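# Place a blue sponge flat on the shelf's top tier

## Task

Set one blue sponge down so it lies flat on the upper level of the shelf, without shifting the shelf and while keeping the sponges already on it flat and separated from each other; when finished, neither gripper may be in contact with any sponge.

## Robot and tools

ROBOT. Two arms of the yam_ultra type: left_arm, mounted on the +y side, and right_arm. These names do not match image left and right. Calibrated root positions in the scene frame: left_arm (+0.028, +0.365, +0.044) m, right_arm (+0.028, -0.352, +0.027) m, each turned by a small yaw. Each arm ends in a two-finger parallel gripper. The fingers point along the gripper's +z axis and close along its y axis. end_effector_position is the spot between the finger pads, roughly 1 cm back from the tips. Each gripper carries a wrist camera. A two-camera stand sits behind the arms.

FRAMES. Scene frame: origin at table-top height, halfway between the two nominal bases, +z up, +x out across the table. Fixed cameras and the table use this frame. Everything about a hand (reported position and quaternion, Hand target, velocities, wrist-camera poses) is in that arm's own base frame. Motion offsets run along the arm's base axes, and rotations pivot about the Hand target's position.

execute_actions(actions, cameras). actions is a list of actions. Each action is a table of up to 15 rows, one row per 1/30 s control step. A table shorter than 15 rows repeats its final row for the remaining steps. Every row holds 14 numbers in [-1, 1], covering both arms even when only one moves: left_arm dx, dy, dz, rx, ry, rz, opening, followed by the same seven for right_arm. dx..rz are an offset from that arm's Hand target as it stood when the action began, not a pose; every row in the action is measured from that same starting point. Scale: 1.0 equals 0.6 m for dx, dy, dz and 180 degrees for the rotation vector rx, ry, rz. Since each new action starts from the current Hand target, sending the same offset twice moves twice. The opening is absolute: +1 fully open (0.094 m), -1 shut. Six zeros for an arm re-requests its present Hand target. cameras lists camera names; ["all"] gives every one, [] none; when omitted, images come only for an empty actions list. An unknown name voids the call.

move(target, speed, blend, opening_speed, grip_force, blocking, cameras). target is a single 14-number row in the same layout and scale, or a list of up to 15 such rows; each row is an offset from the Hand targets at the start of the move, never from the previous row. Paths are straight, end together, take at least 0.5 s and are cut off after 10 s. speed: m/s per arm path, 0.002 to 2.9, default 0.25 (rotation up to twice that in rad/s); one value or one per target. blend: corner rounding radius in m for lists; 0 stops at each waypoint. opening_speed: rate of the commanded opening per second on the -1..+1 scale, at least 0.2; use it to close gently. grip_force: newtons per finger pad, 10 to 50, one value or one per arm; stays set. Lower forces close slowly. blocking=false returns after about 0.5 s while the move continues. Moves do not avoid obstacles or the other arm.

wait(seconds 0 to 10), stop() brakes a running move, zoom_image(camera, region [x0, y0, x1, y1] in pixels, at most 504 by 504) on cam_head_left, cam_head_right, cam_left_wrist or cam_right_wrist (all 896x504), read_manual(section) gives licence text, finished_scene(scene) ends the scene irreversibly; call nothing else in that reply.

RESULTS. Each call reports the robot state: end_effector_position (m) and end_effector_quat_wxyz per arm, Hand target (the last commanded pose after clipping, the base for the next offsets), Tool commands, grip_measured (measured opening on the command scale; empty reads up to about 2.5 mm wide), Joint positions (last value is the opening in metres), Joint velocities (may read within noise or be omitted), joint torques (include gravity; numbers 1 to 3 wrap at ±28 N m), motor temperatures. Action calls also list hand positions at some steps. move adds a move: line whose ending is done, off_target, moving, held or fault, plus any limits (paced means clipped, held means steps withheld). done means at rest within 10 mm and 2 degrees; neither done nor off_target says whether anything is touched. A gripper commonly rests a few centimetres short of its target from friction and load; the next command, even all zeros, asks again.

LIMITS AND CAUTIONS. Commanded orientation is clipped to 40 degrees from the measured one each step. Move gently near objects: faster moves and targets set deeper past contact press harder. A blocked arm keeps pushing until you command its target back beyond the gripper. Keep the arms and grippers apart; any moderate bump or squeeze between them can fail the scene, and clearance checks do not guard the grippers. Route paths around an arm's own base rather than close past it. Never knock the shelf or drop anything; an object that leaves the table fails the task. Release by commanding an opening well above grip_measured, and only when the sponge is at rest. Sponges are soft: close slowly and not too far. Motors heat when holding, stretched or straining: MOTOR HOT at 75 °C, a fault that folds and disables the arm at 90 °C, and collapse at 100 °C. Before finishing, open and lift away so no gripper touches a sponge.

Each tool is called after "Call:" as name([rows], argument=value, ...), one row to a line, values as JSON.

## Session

Call:
execute_actions(actions=[])

Scene clock: 0.00 s.
left_arm: end_effector_position=(+0.4081, +0.0457, +0.1046) grip_measured=+1.000 end_effector_quat_wxyz=(+0.570, -0.097, +0.805, +0.133) | right_arm: end_effector_position=(+0.4047, -0.0248, +0.1132) grip_measured=+1.000 end_effector_quat_wxyz=(+0.606, +0.063, +0.791, -0.059)
Joint positions: left_arm=[-0.056 1.587 0.449 0.792 -0.383 -0.025 0.094] | right_arm=[0.02 1.559 0.378 0.914 0.19 0.035 0.094]
Joint velocities: within noise
Joint torques (N m): no reading
Motor temperatures (°C): left_arm=[26 27 28 25 24 27 28] | right_arm=[27 29 26 27 27 28 28]
Heat: left arm: 28 °C; right arm: 29 °C.
Hand target: left_arm +0.4136, +0.0465, +0.1215; +0.590, -0.105, +0.790, +0.131 | right_arm +0.4093, -0.0262, +0.1295; +0.624, +0.070, +0.776, -0.058
Tool commands: left_gripper/opening=+1.0 right_gripper/opening=+1.0

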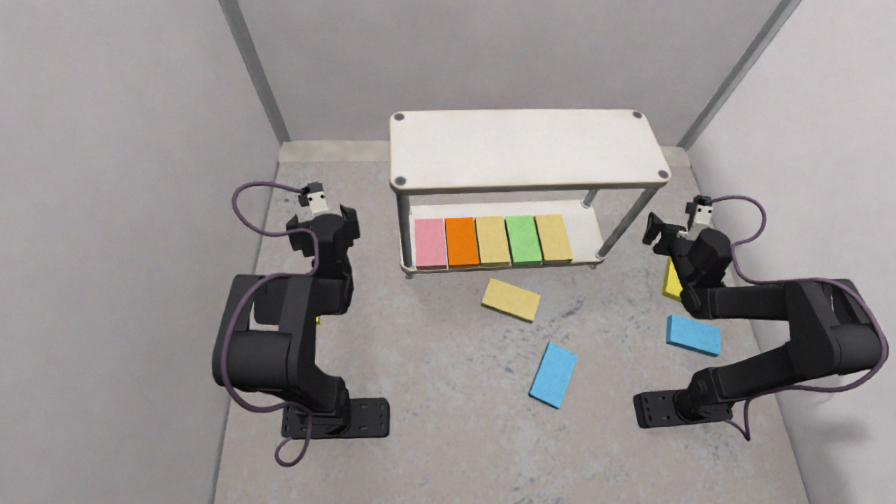

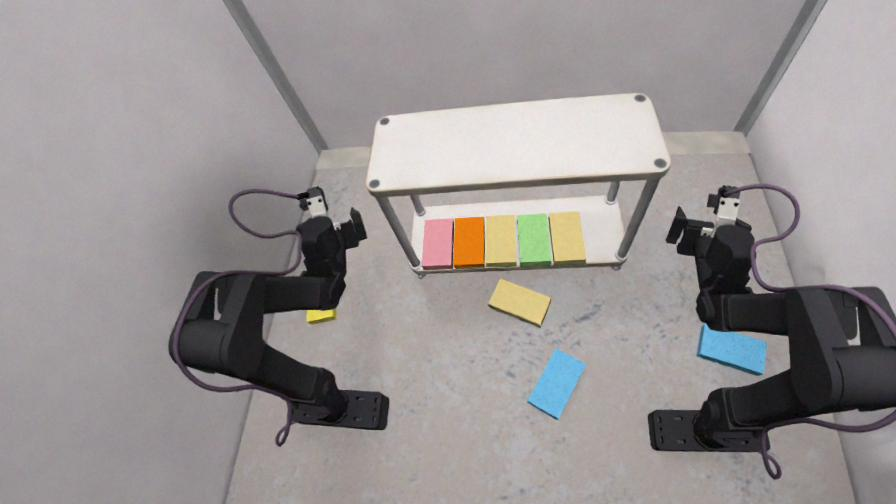

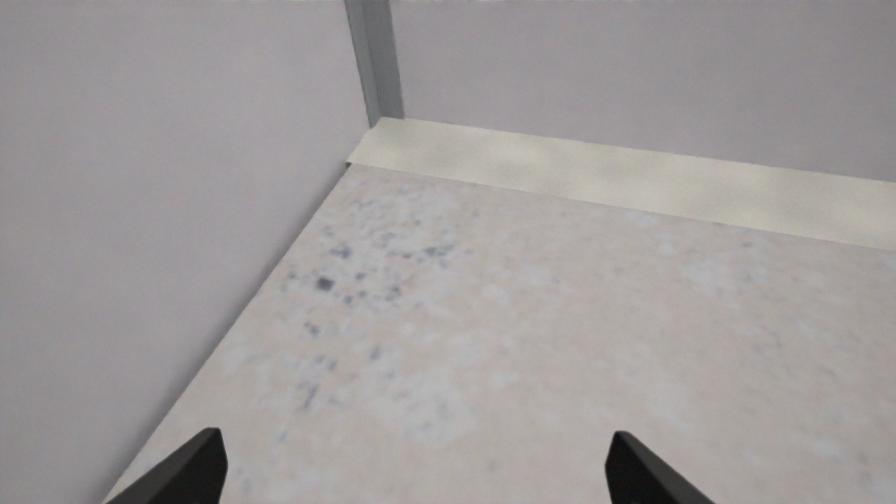

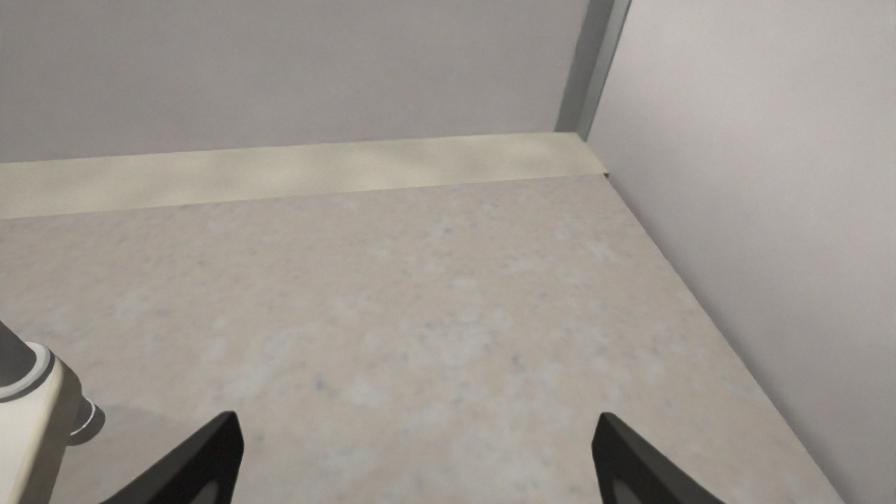

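Call:
move([
  [-0.34,-0.16,0.2,0.03,0.087,-0.25,1,0,0,0,0,0,0,1],
  [-0.523,-0.628,0.16,0.06,0.174,-0.502,1,0,0,0,0,0,0,1],
  [-0.58,-0.80,0.06,-0.024,0.166,-0.209,1,0,0,0,0,0,0,1],
], blend=[0.05,0.05,0], speed=0.4, cameras=["cam_left_wrist","cam_head_left","cam_head_right"])

Scene clock: 6.30 s.
left_arm: end_effector_position=(+0.0594, -0.4259, +0.1396) grip_measured=+1.000 end_effector_quat_wxyz=(+0.354, +0.183, +0.915, -0.061) | right_arm: end_effector_position=(+0.4047, -0.0248, +0.1132) grip_measured=+1.000 end_effector_quat_wxyz=(+0.606, +0.063, +0.791, -0.059)
Joint positions: left_arm=[-1.713 1.963 1.642 -1.05 -0.713 -1.243 0.094] | right_arm=[0.02 1.559 0.378 0.914 0.19 0.035 0.094]
Joint torques (N m): left_arm=[-0.28 -6.82 8.99 0.34 -0.8 -0.09] | right_arm=[-0.1 -5.91 5.16 2.2 -0.01 0]
Heat: left arm: 29 °C; right arm: 29 °C.
Hand target: left_arm +0.0656, -0.4335, +0.1575; +0.376, +0.167, +0.909, -0.071 | right_arm +0.4093, -0.0262, +0.1295; +0.624, +0.070, +0.776, -0.058
Off the commanded pose: left_arm 0.020 m, 3 deg | right_arm 0.017 m, 3 deg.
move: off_target (left_arm, right_arm)
Images, in order (width x height): cam_head_left 896x504, cam_head_right 896x504, cam_left_wrist 896x504.

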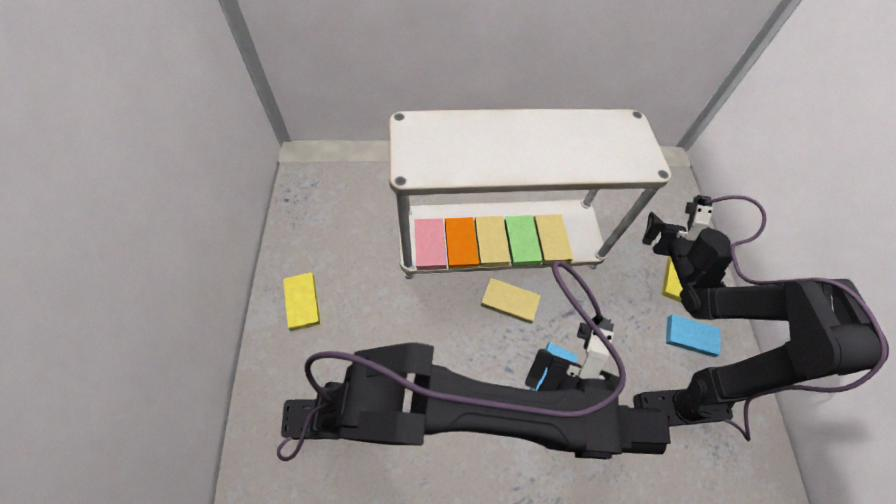

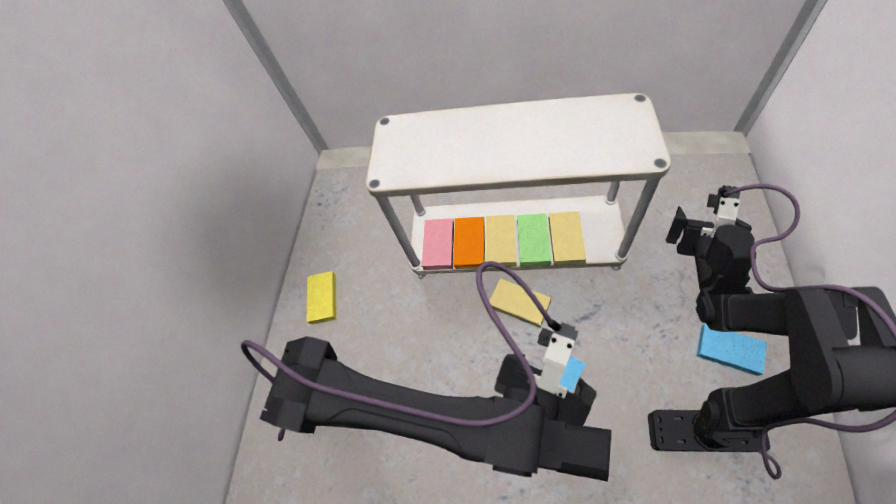

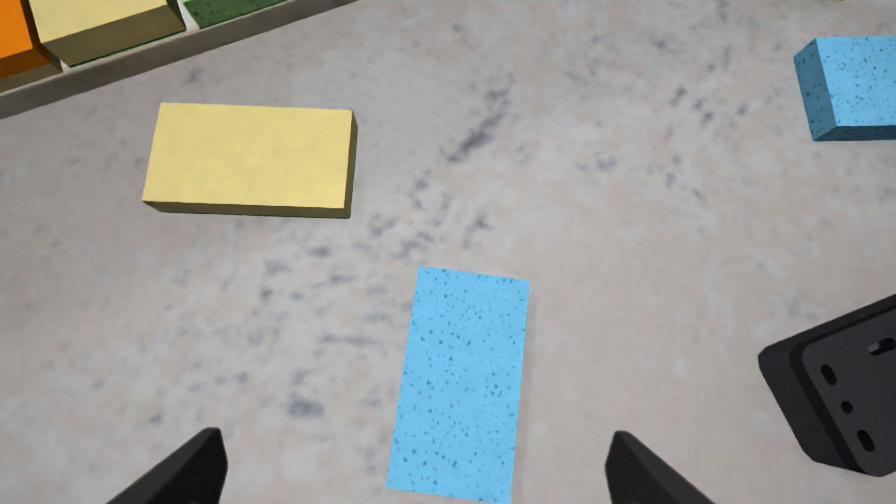

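Call:
move(target=[0.013,-0.040,-0.19,0,0,-0.030,1,0,0,0,0,0,0,1], cameras=["cam_left_wrist"])

Scene clock: 9.70 s.
left_arm: end_effector_position=(+0.0689, -0.4554, +0.0416) grip_measured=+1.000 end_effector_quat_wxyz=(+0.365, +0.217, +0.902, -0.079) | right_arm: end_effector_position=(+0.4047, -0.0248, +0.1132) grip_measured=+1.000 end_effector_quat_wxyz=(+0.606, +0.063, +0.791, -0.059)
Joint positions: left_arm=[-1.682 2.103 1.421 -0.579 -0.713 -1.093 0.094] | right_arm=[0.02 1.559 0.378 0.914 0.19 0.035 0.094]
Joint torques (N m): left_arm=[0.49 -8.5 3.56 1.01 -0.44 0.05] | right_arm=[-0.1 -5.93 5.16 2.2 -0.01 0]
Heat: left arm: 30 °C; right arm: 30 °C.
Hand target: left_arm +0.0734, -0.4575, +0.0435; +0.372, +0.210, +0.900, -0.089 | right_arm +0.4093, -0.0262, +0.1295; +0.624, +0.070, +0.776, -0.058
Off the commanded pose: left_arm 0.005 m, 2 deg | right_arm 0.017 m, 3 deg.
move: off_target (right_arm)
Images, in order (width x height): cam_left_wrist 896x504.

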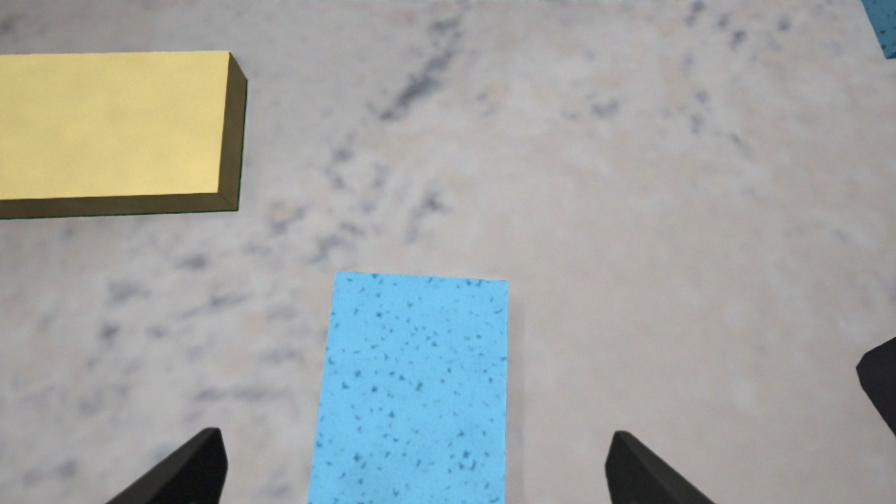

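Call:
move(target=[0.008,0.004,-0.113,0,0,0,1,0,0,0,0,0,0,1], speed=0.1, cameras=["cam_left_wrist"])

Scene clock: 11.57 s.
left_arm: end_effector_position=(+0.0718, -0.4540, -0.0227) grip_measured=+1.000 end_effector_quat_wxyz=(+0.367, +0.218, +0.900, -0.083) | right_arm: end_effector_position=(+0.4047, -0.0248, +0.1132) grip_measured=+1.000 end_effector_quat_wxyz=(+0.606, +0.063, +0.791, -0.059)
Joint positions: left_arm=[-1.676 2.219 1.312 -0.337 -0.713 -1.077 0.094] | right_arm=[0.02 1.559 0.378 0.914 0.19 0.035 0.094]
Joint torques (N m): left_arm=[0.5 -8.02 3.28 1.05 -0.4 0.05] | right_arm=[-0.1 -5.93 5.16 2.2 -0.01 0]
Heat: left arm: 30 °C; right arm: 30 °C.
Hand target: left_arm +0.0782, -0.4551, -0.0243; +0.372, +0.210, +0.900, -0.089 | right_arm +0.4093, -0.0262, +0.1295; +0.624, +0.070, +0.776, -0.058
Off the commanded pose: left_arm 0.007 m, 1 deg | right_arm 0.017 m, 3 deg.
move: off_target (right_arm)
Images, in order (width x height): cam_left_wrist 896x504.

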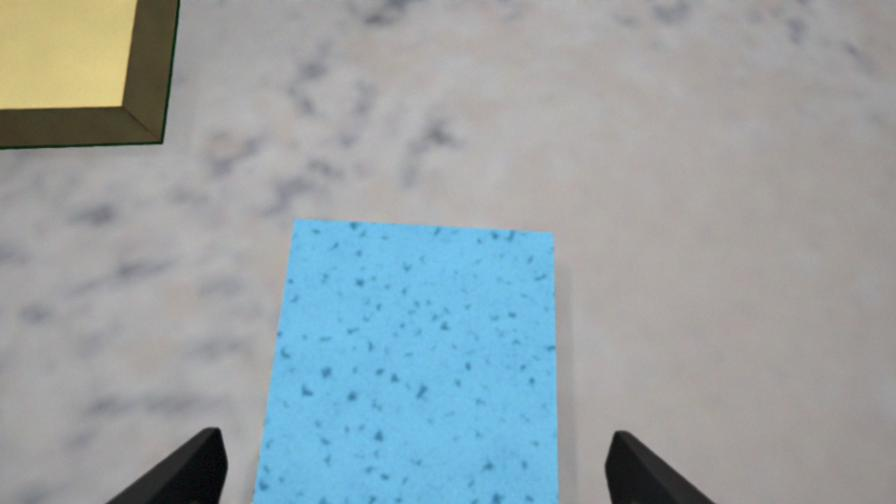

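Call:
move(target=[-0.002,0,0,0,0,0,0.3,0,0,0,0,0,0,1], opening_speed=0.6)

Call:
move(target=[0.002,0,0.217,0,0,0,0.3,0,0,0,0,0,0,1], cameras=["cam_left_wrist","cam_head_left"])

Scene clock: 14.00 s.
left_arm: end_effector_position=(+0.0718, -0.4540, -0.0227) grip_measured=+0.343 end_effector_quat_wxyz=(+0.367, +0.220, +0.900, -0.083) | right_arm: end_effector_position=(+0.4047, -0.0248, +0.1132) grip_measured=+1.000 end_effector_quat_wxyz=(+0.606, +0.063, +0.791, -0.059)
Joint positions: left_arm=[-1.676 2.219 1.312 -0.337 -0.713 -1.074 0.063] | right_arm=[0.02 1.559 0.378 0.914 0.19 0.035 0.094]
Joint torques (N m): left_arm=[0.27 -7.97 3.4 0.98 -0.4 0.02] | right_arm=[-0.09 -5.91 5.16 2.2 -0.01 0]
Heat: left arm: 30 °C; right arm: 31 °C.
Hand target: left_arm +0.0770, -0.4551, -0.0243; +0.372, +0.210, +0.900, -0.089 | right_arm +0.4093, -0.0262, +0.1295; +0.624, +0.070, +0.776, -0.058
Off the commanded pose: left_arm 0.006 m, 1 deg | right_arm 0.017 m, 3 deg.
move: off_target (right_arm)

Scene clock: 15.73 s.
left_arm: end_effector_position=(+0.0724, -0.4481, +0.0821) grip_measured=+0.339 end_effector_quat_wxyz=(+0.366, +0.230, +0.899, -0.069) | right_arm: end_effector_position=(+0.4047, -0.0248, +0.1132) grip_measured=+1.000 end_effector_quat_wxyz=(+0.606, +0.063, +0.791, -0.059)
Joint positions: left_arm=[-1.676 2.027 1.481 -0.723 -0.713 -1.062 0.063] | right_arm=[0.02 1.559 0.378 0.914 0.19 0.035 0.094]
Joint torques (N m): left_arm=[0.55 -9.47 8.12 0.47 -0.39 -0.07] | right_arm=[-0.1 -5.91 5.16 2.2 -0.01 0]
Heat: left arm: 30 °C; right arm: 31 °C.
Hand target: left_arm +0.0782, -0.4551, +0.1059; +0.372, +0.210, +0.900, -0.089 | right_arm +0.4093, -0.0262, +0.1295; +0.624, +0.070, +0.776, -0.058
Off the commanded pose: left_arm 0.025 m, 3 deg | right_arm 0.017 m, 3 deg.
move: off_target (left_arm, right_arm)
Images, in order (width x height): cam_head_left 896x504, cam_left_wrist 896x504.

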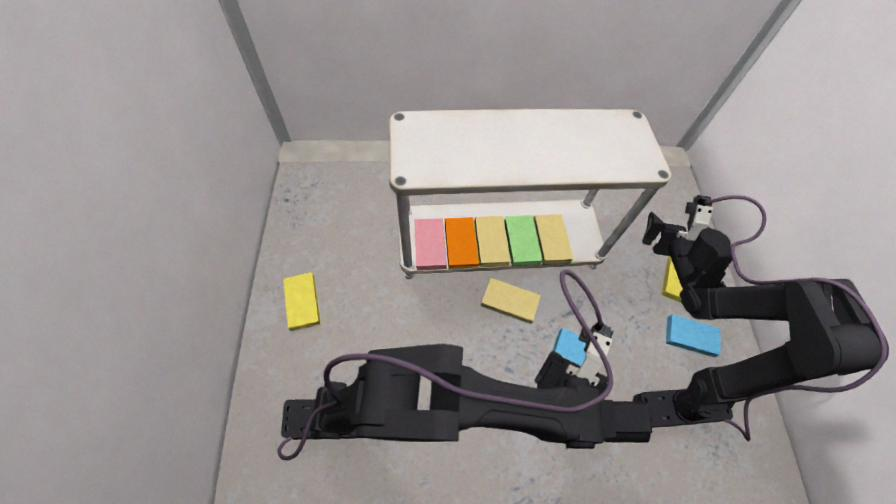

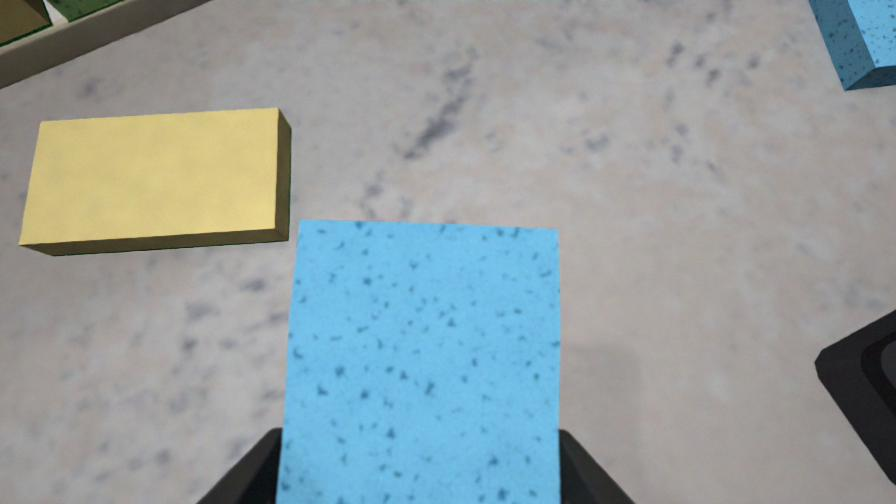

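Call:
move([
  [0.237,0.258,0.5,-0.033,-0.044,-0.13,0.3,0,0,0,0,0,0,1],
  [0.515,0.342,0.52,-0.033,-0.044,-0.13,0.3,0,0,0,0,0,0,1],
], blend=[0.04,0], cameras=["cam_left_wrist","cam_head_left","cam_head_right"])

Scene clock: 19.40 s.
left_arm: end_effector_position=(+0.3970, -0.2457, +0.4088) grip_measured=+0.339 end_effector_quat_wxyz=(+0.417, +0.361, +0.814, -0.184) | right_arm: end_effector_position=(+0.4047, -0.0248, +0.1132) grip_measured=+1.000 end_effector_quat_wxyz=(+0.606, +0.063, +0.791, -0.059)
Joint positions: left_arm=[-0.435 1.908 2.52 -1.276 0.32 0.243 0.063] | right_arm=[0.02 1.559 0.378 0.914 0.19 0.035 0.094]
Joint torques (N m): left_arm=[-0.17 -5.63 7.46 1.13 0.34 0.06] | right_arm=[-0.1 -5.93 5.16 2.2 -0.01 0]
Motor temperatures (°C): left_arm=[26 28 30 26 25 27 28] | right_arm=[27 29 27 32 27 28 28]
Heat: left arm: 30 °C; right arm: 32 °C.
Hand target: left_arm +0.3872, -0.2499, +0.4179; +0.418, +0.374, +0.805, -0.194 | right_arm +0.4093, -0.0262, +0.1295; +0.624, +0.070, +0.776, -0.058
Off the commanded pose: left_arm 0.014 m, 2 deg | right_arm 0.017 m, 3 deg.
move: off_target (left_arm, right_arm)
Images, in order (width x height): cam_head_left 896x504, cam_head_right 896x504, cam_left_wrist 896x504.

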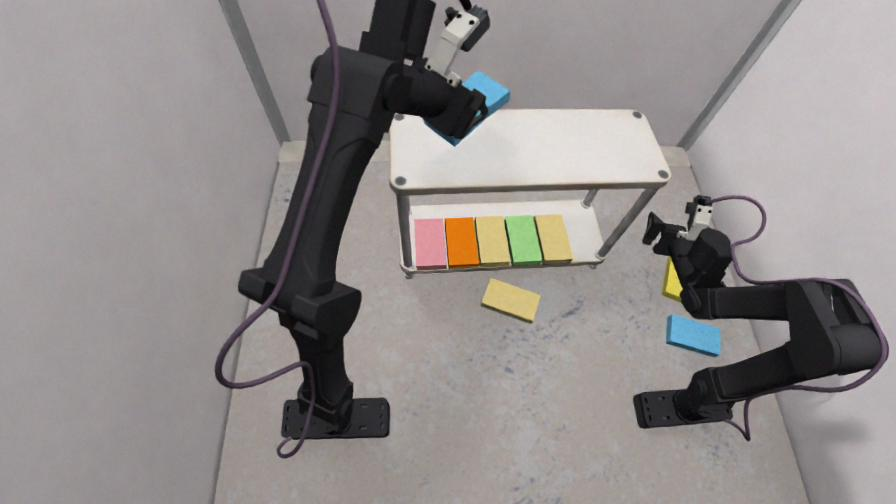

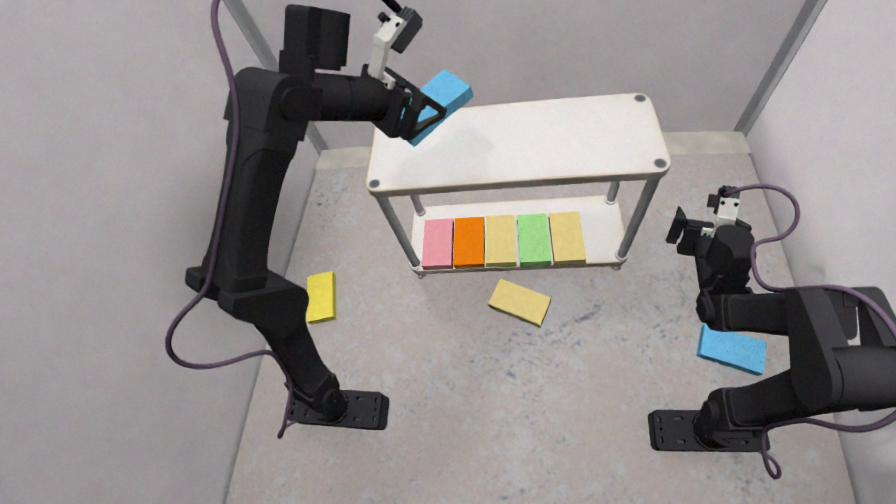

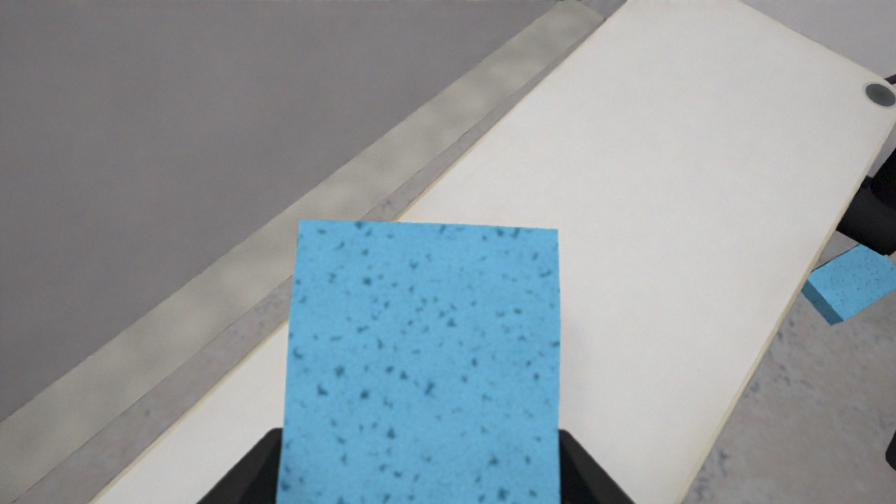

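Call:
move([
  [0.018,0,-0.09,0.049,0.036,-0.045,0.3,0,0,0,0,0,0,1],
  [0.018,0,-0.145,0.049,0.036,-0.045,0.3,0,0,0,0,0,0,1],
], speed=[0.12,0.05], blend=[0.005,0], cameras=["cam_left_wrist","cam_head_left","cam_head_right"])

Scene clock: 22.37 s.
left_arm: end_effector_position=(+0.4047, -0.2529, +0.3330) grip_measured=+0.339 end_effector_quat_wxyz=(+0.336, +0.453, +0.807, -0.176) | right_arm: end_effector_position=(+0.4047, -0.0248, +0.1132) grip_measured=+1.000 end_effector_quat_wxyz=(+0.606, +0.063, +0.791, -0.059)
Joint positions: left_arm=[-0.415 1.966 2.38 -1.295 0.395 0.466 0.063] | right_arm=[0.02 1.559 0.378 0.914 0.19 0.035 0.094]
Joint torques (N m): left_arm=[0.46 -8.16 2.41 1.11 0.18 -0.08] | right_arm=[-0.09 -5.91 5.16 2.2 -0.01 0]
Heat: left arm: 30 °C; right arm: 32 °C.
Hand target: left_arm +0.3980, -0.2499, +0.3309; +0.327, +0.449, +0.812, -0.181 | right_arm +0.4093, -0.0262, +0.1295; +0.624, +0.070, +0.776, -0.058
Off the commanded pose: left_arm 0.008 m, 1 deg | right_arm 0.017 m, 3 deg.
move: off_target (right_arm)
Images, in order (width x height): cam_head_left 896x504, cam_head_right 896x504, cam_left_wrist 896x504.

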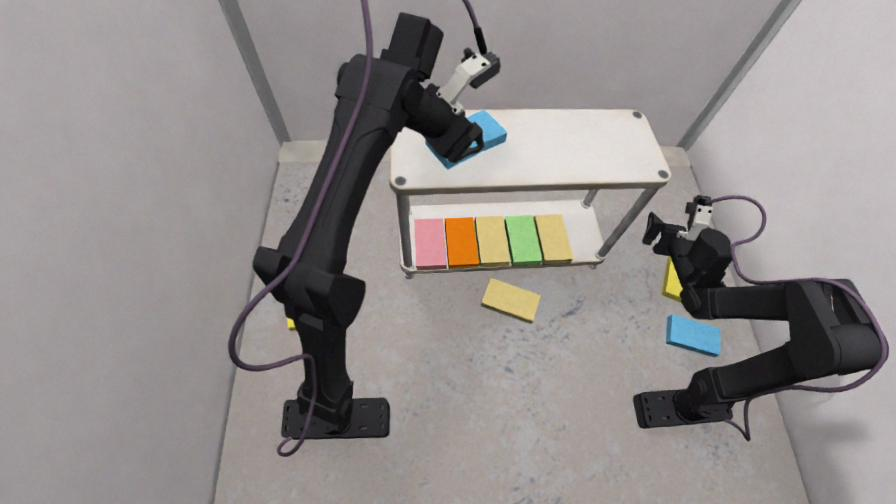

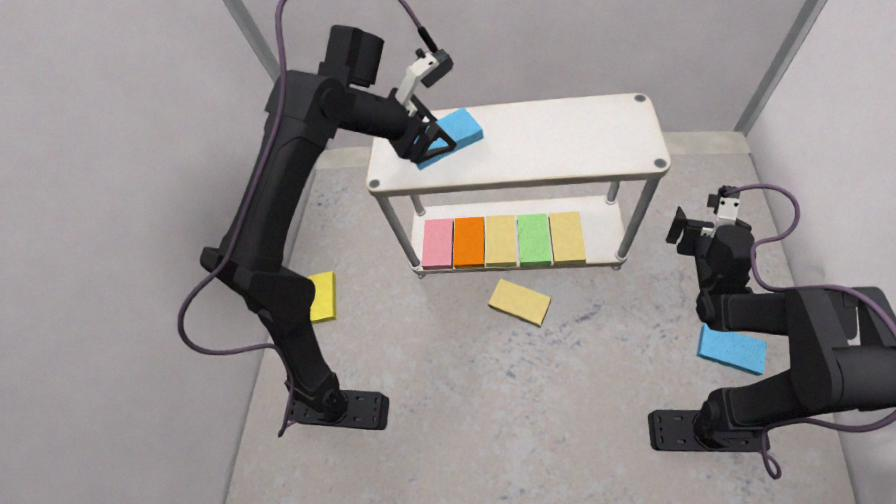

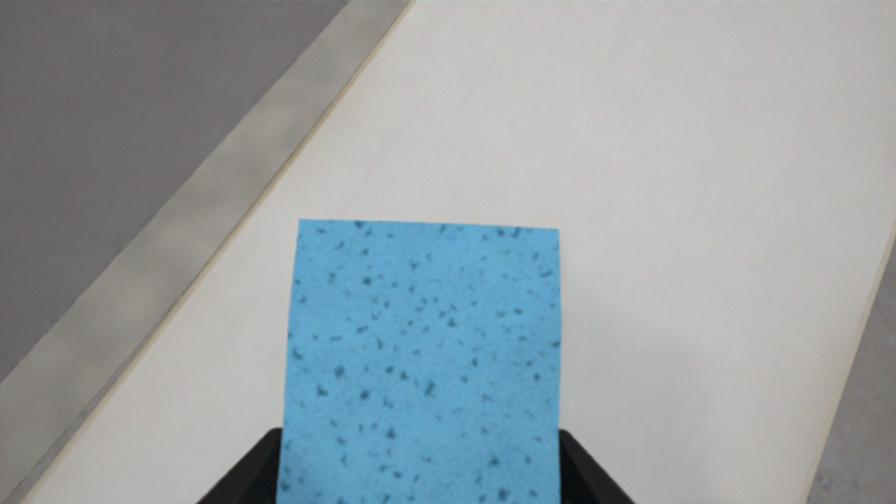

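Call:
move(target=[0,0,-0.011,0,0,0,0.3,0,0,0,0,0,0,1], speed=0.05)

Call:
move(target=[0,0,0.005,0,0,0,0.95,0,0,0,0,0,0,1], opening_speed=0.6, cameras=["cam_left_wrist","cam_head_right"])

Scene clock: 23.57 s.
left_arm: end_effector_position=(+0.4045, -0.2531, +0.3326) grip_measured=+0.339 end_effector_quat_wxyz=(+0.344, +0.454, +0.803, -0.176) | right_arm: end_effector_position=(+0.4047, -0.0248, +0.1132) grip_measured=+1.000 end_effector_quat_wxyz=(+0.606, +0.063, +0.791, -0.059)
Joint positions: left_arm=[-0.415 1.932 2.314 -1.245 0.396 0.466 0.063] | right_arm=[0.02 1.559 0.378 0.914 0.19 0.035 0.094]
Joint torques (N m): left_arm=[0.46 -7.47 2.32 1.07 0.18 -0.07] | right_arm=[-0.09 -5.91 5.16 2.2 -0.01 0]
Heat: left arm: 30 °C; right arm: 32 °C.
Hand target: left_arm +0.3980, -0.2499, +0.3243; +0.327, +0.449, +0.812, -0.181 | right_arm +0.4093, -0.0262, +0.1295; +0.624, +0.070, +0.776, -0.058
Off the commanded pose: left_arm 0.011 m, 2 deg | right_arm 0.017 m, 3 deg.
move: off_target (left_arm, right_arm)

Scene clock: 25.17 s.
left_arm: end_effector_position=(+0.4031, -0.2533, +0.3317) grip_measured=+0.947 end_effector_quat_wxyz=(+0.341, +0.454, +0.804, -0.177) | right_arm: end_effector_position=(+0.4047, -0.0248, +0.1132) grip_measured=+1.000 end_effector_quat_wxyz=(+0.606, +0.063, +0.791, -0.059)
Joint positions: left_arm=[-0.416 1.932 2.314 -1.251 0.396 0.466 0.091] | right_arm=[0.02 1.559 0.378 0.914 0.19 0.035 0.094]
Joint torques (N m): left_arm=[0.44 -6.87 4.29 0.95 0.18 -0.07] | right_arm=[-0.09 -5.93 5.16 2.2 -0.01 0]
Heat: left arm: 30 °C; right arm: 32 °C.
Hand target: left_arm +0.3980, -0.2499, +0.3273; +0.327, +0.449, +0.812, -0.181 | right_arm +0.4093, -0.0262, +0.1295; +0.624, +0.070, +0.776, -0.058
Off the commanded pose: left_arm 0.007 m, 2 deg | right_arm 0.017 m, 3 deg.
move: off_target (right_arm)
Images, in order (width x height): cam_head_right 896x504, cam_left_wrist 896x504.

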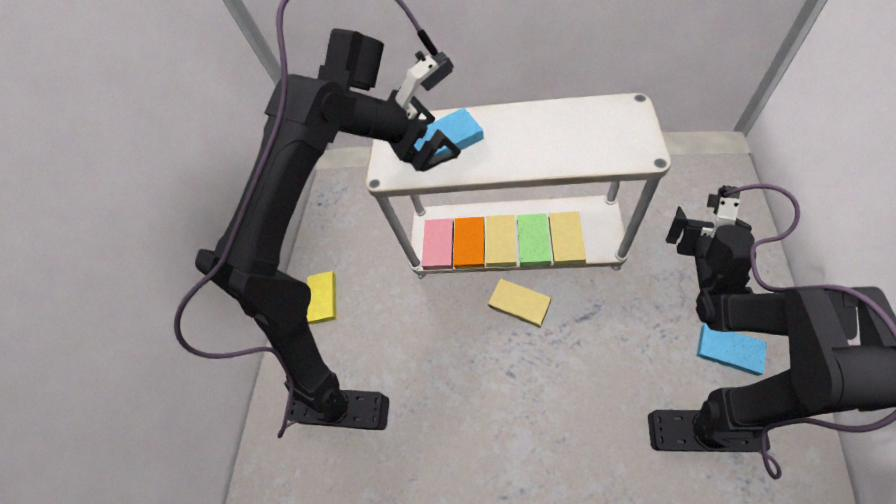

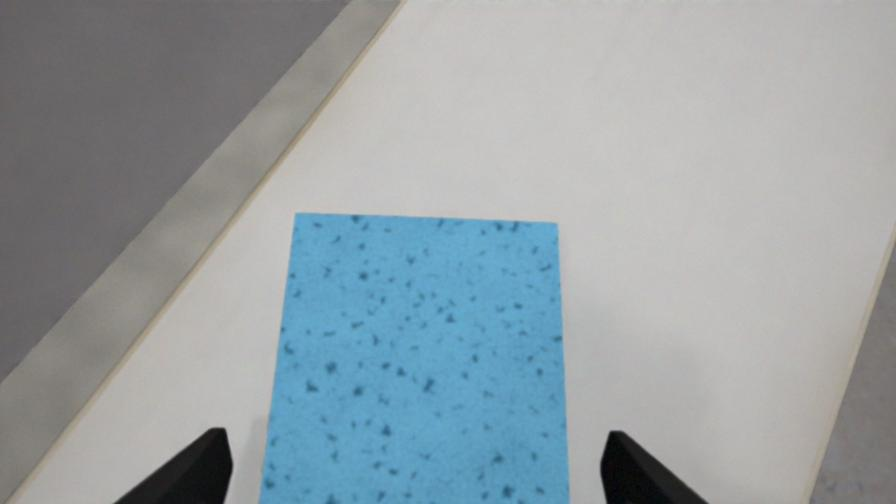

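Centred, flat. Retract.

Call:
move([
  [-0.07,0.1,0.14,0,0,0,1,0,0,0,0,0,0,1],
  [-0.2,0.12,0.18,0,0,0,1,0,0,0,0,0,0,1],
], speed=[0.1,0.2], blend=[0.02,0], cameras=["cam_left_wrist","cam_head_right"])

Scene clock: 27.80 s.
left_arm: end_effector_position=(+0.2851, -0.1781, +0.4402) grip_measured=+0.997 end_effector_quat_wxyz=(+0.404, +0.432, +0.788, -0.171) | right_arm: end_effector_position=(+0.4047, -0.0248, +0.1132) grip_measured=+1.000 end_effector_quat_wxyz=(+0.606, +0.063, +0.791, -0.059)
Joint positions: left_arm=[-0.33 1.595 2.385 -1.536 0.441 0.476 0.094] | right_arm=[0.02 1.559 0.378 0.914 0.19 0.035 0.094]
Joint torques (N m): left_arm=[-0.35 -3.12 2.39 1.09 0.32 -0.1] | right_arm=[-0.1 -5.91 5.16 2.2 -0.01 0]
Heat: left arm: 30 °C; right arm: 33 °C.
Hand target: left_arm +0.2780, -0.1779, +0.4353; +0.327, +0.449, +0.812, -0.181 | right_arm +0.4093, -0.0262, +0.1295; +0.624, +0.070, +0.776, -0.058
Off the commanded pose: left_arm 0.009 m, 10 deg | right_arm 0.017 m, 3 deg.
joint sent to its limit (left arm) — joint 4 (wrist pitch), lower limit. The joint targets are off in position and orientation.
move: off_target (left_arm, right_arm)
Images, in order (width x height): cam_head_right 896x504, cam_left_wrist 896x504.

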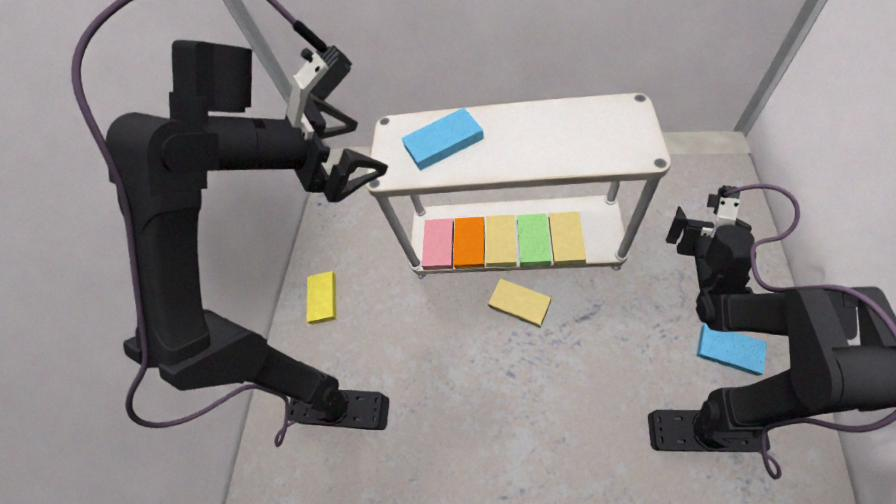

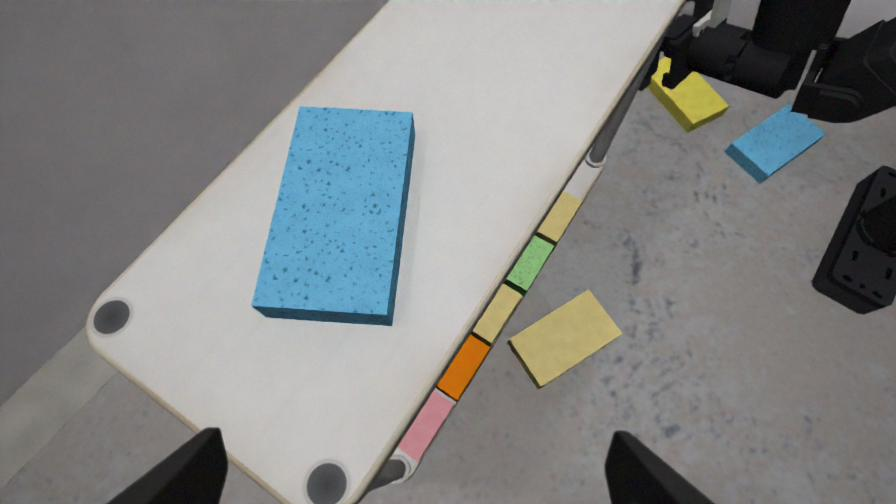

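Call:
finished_scene(scene=3)

The scene is finished: the task was done.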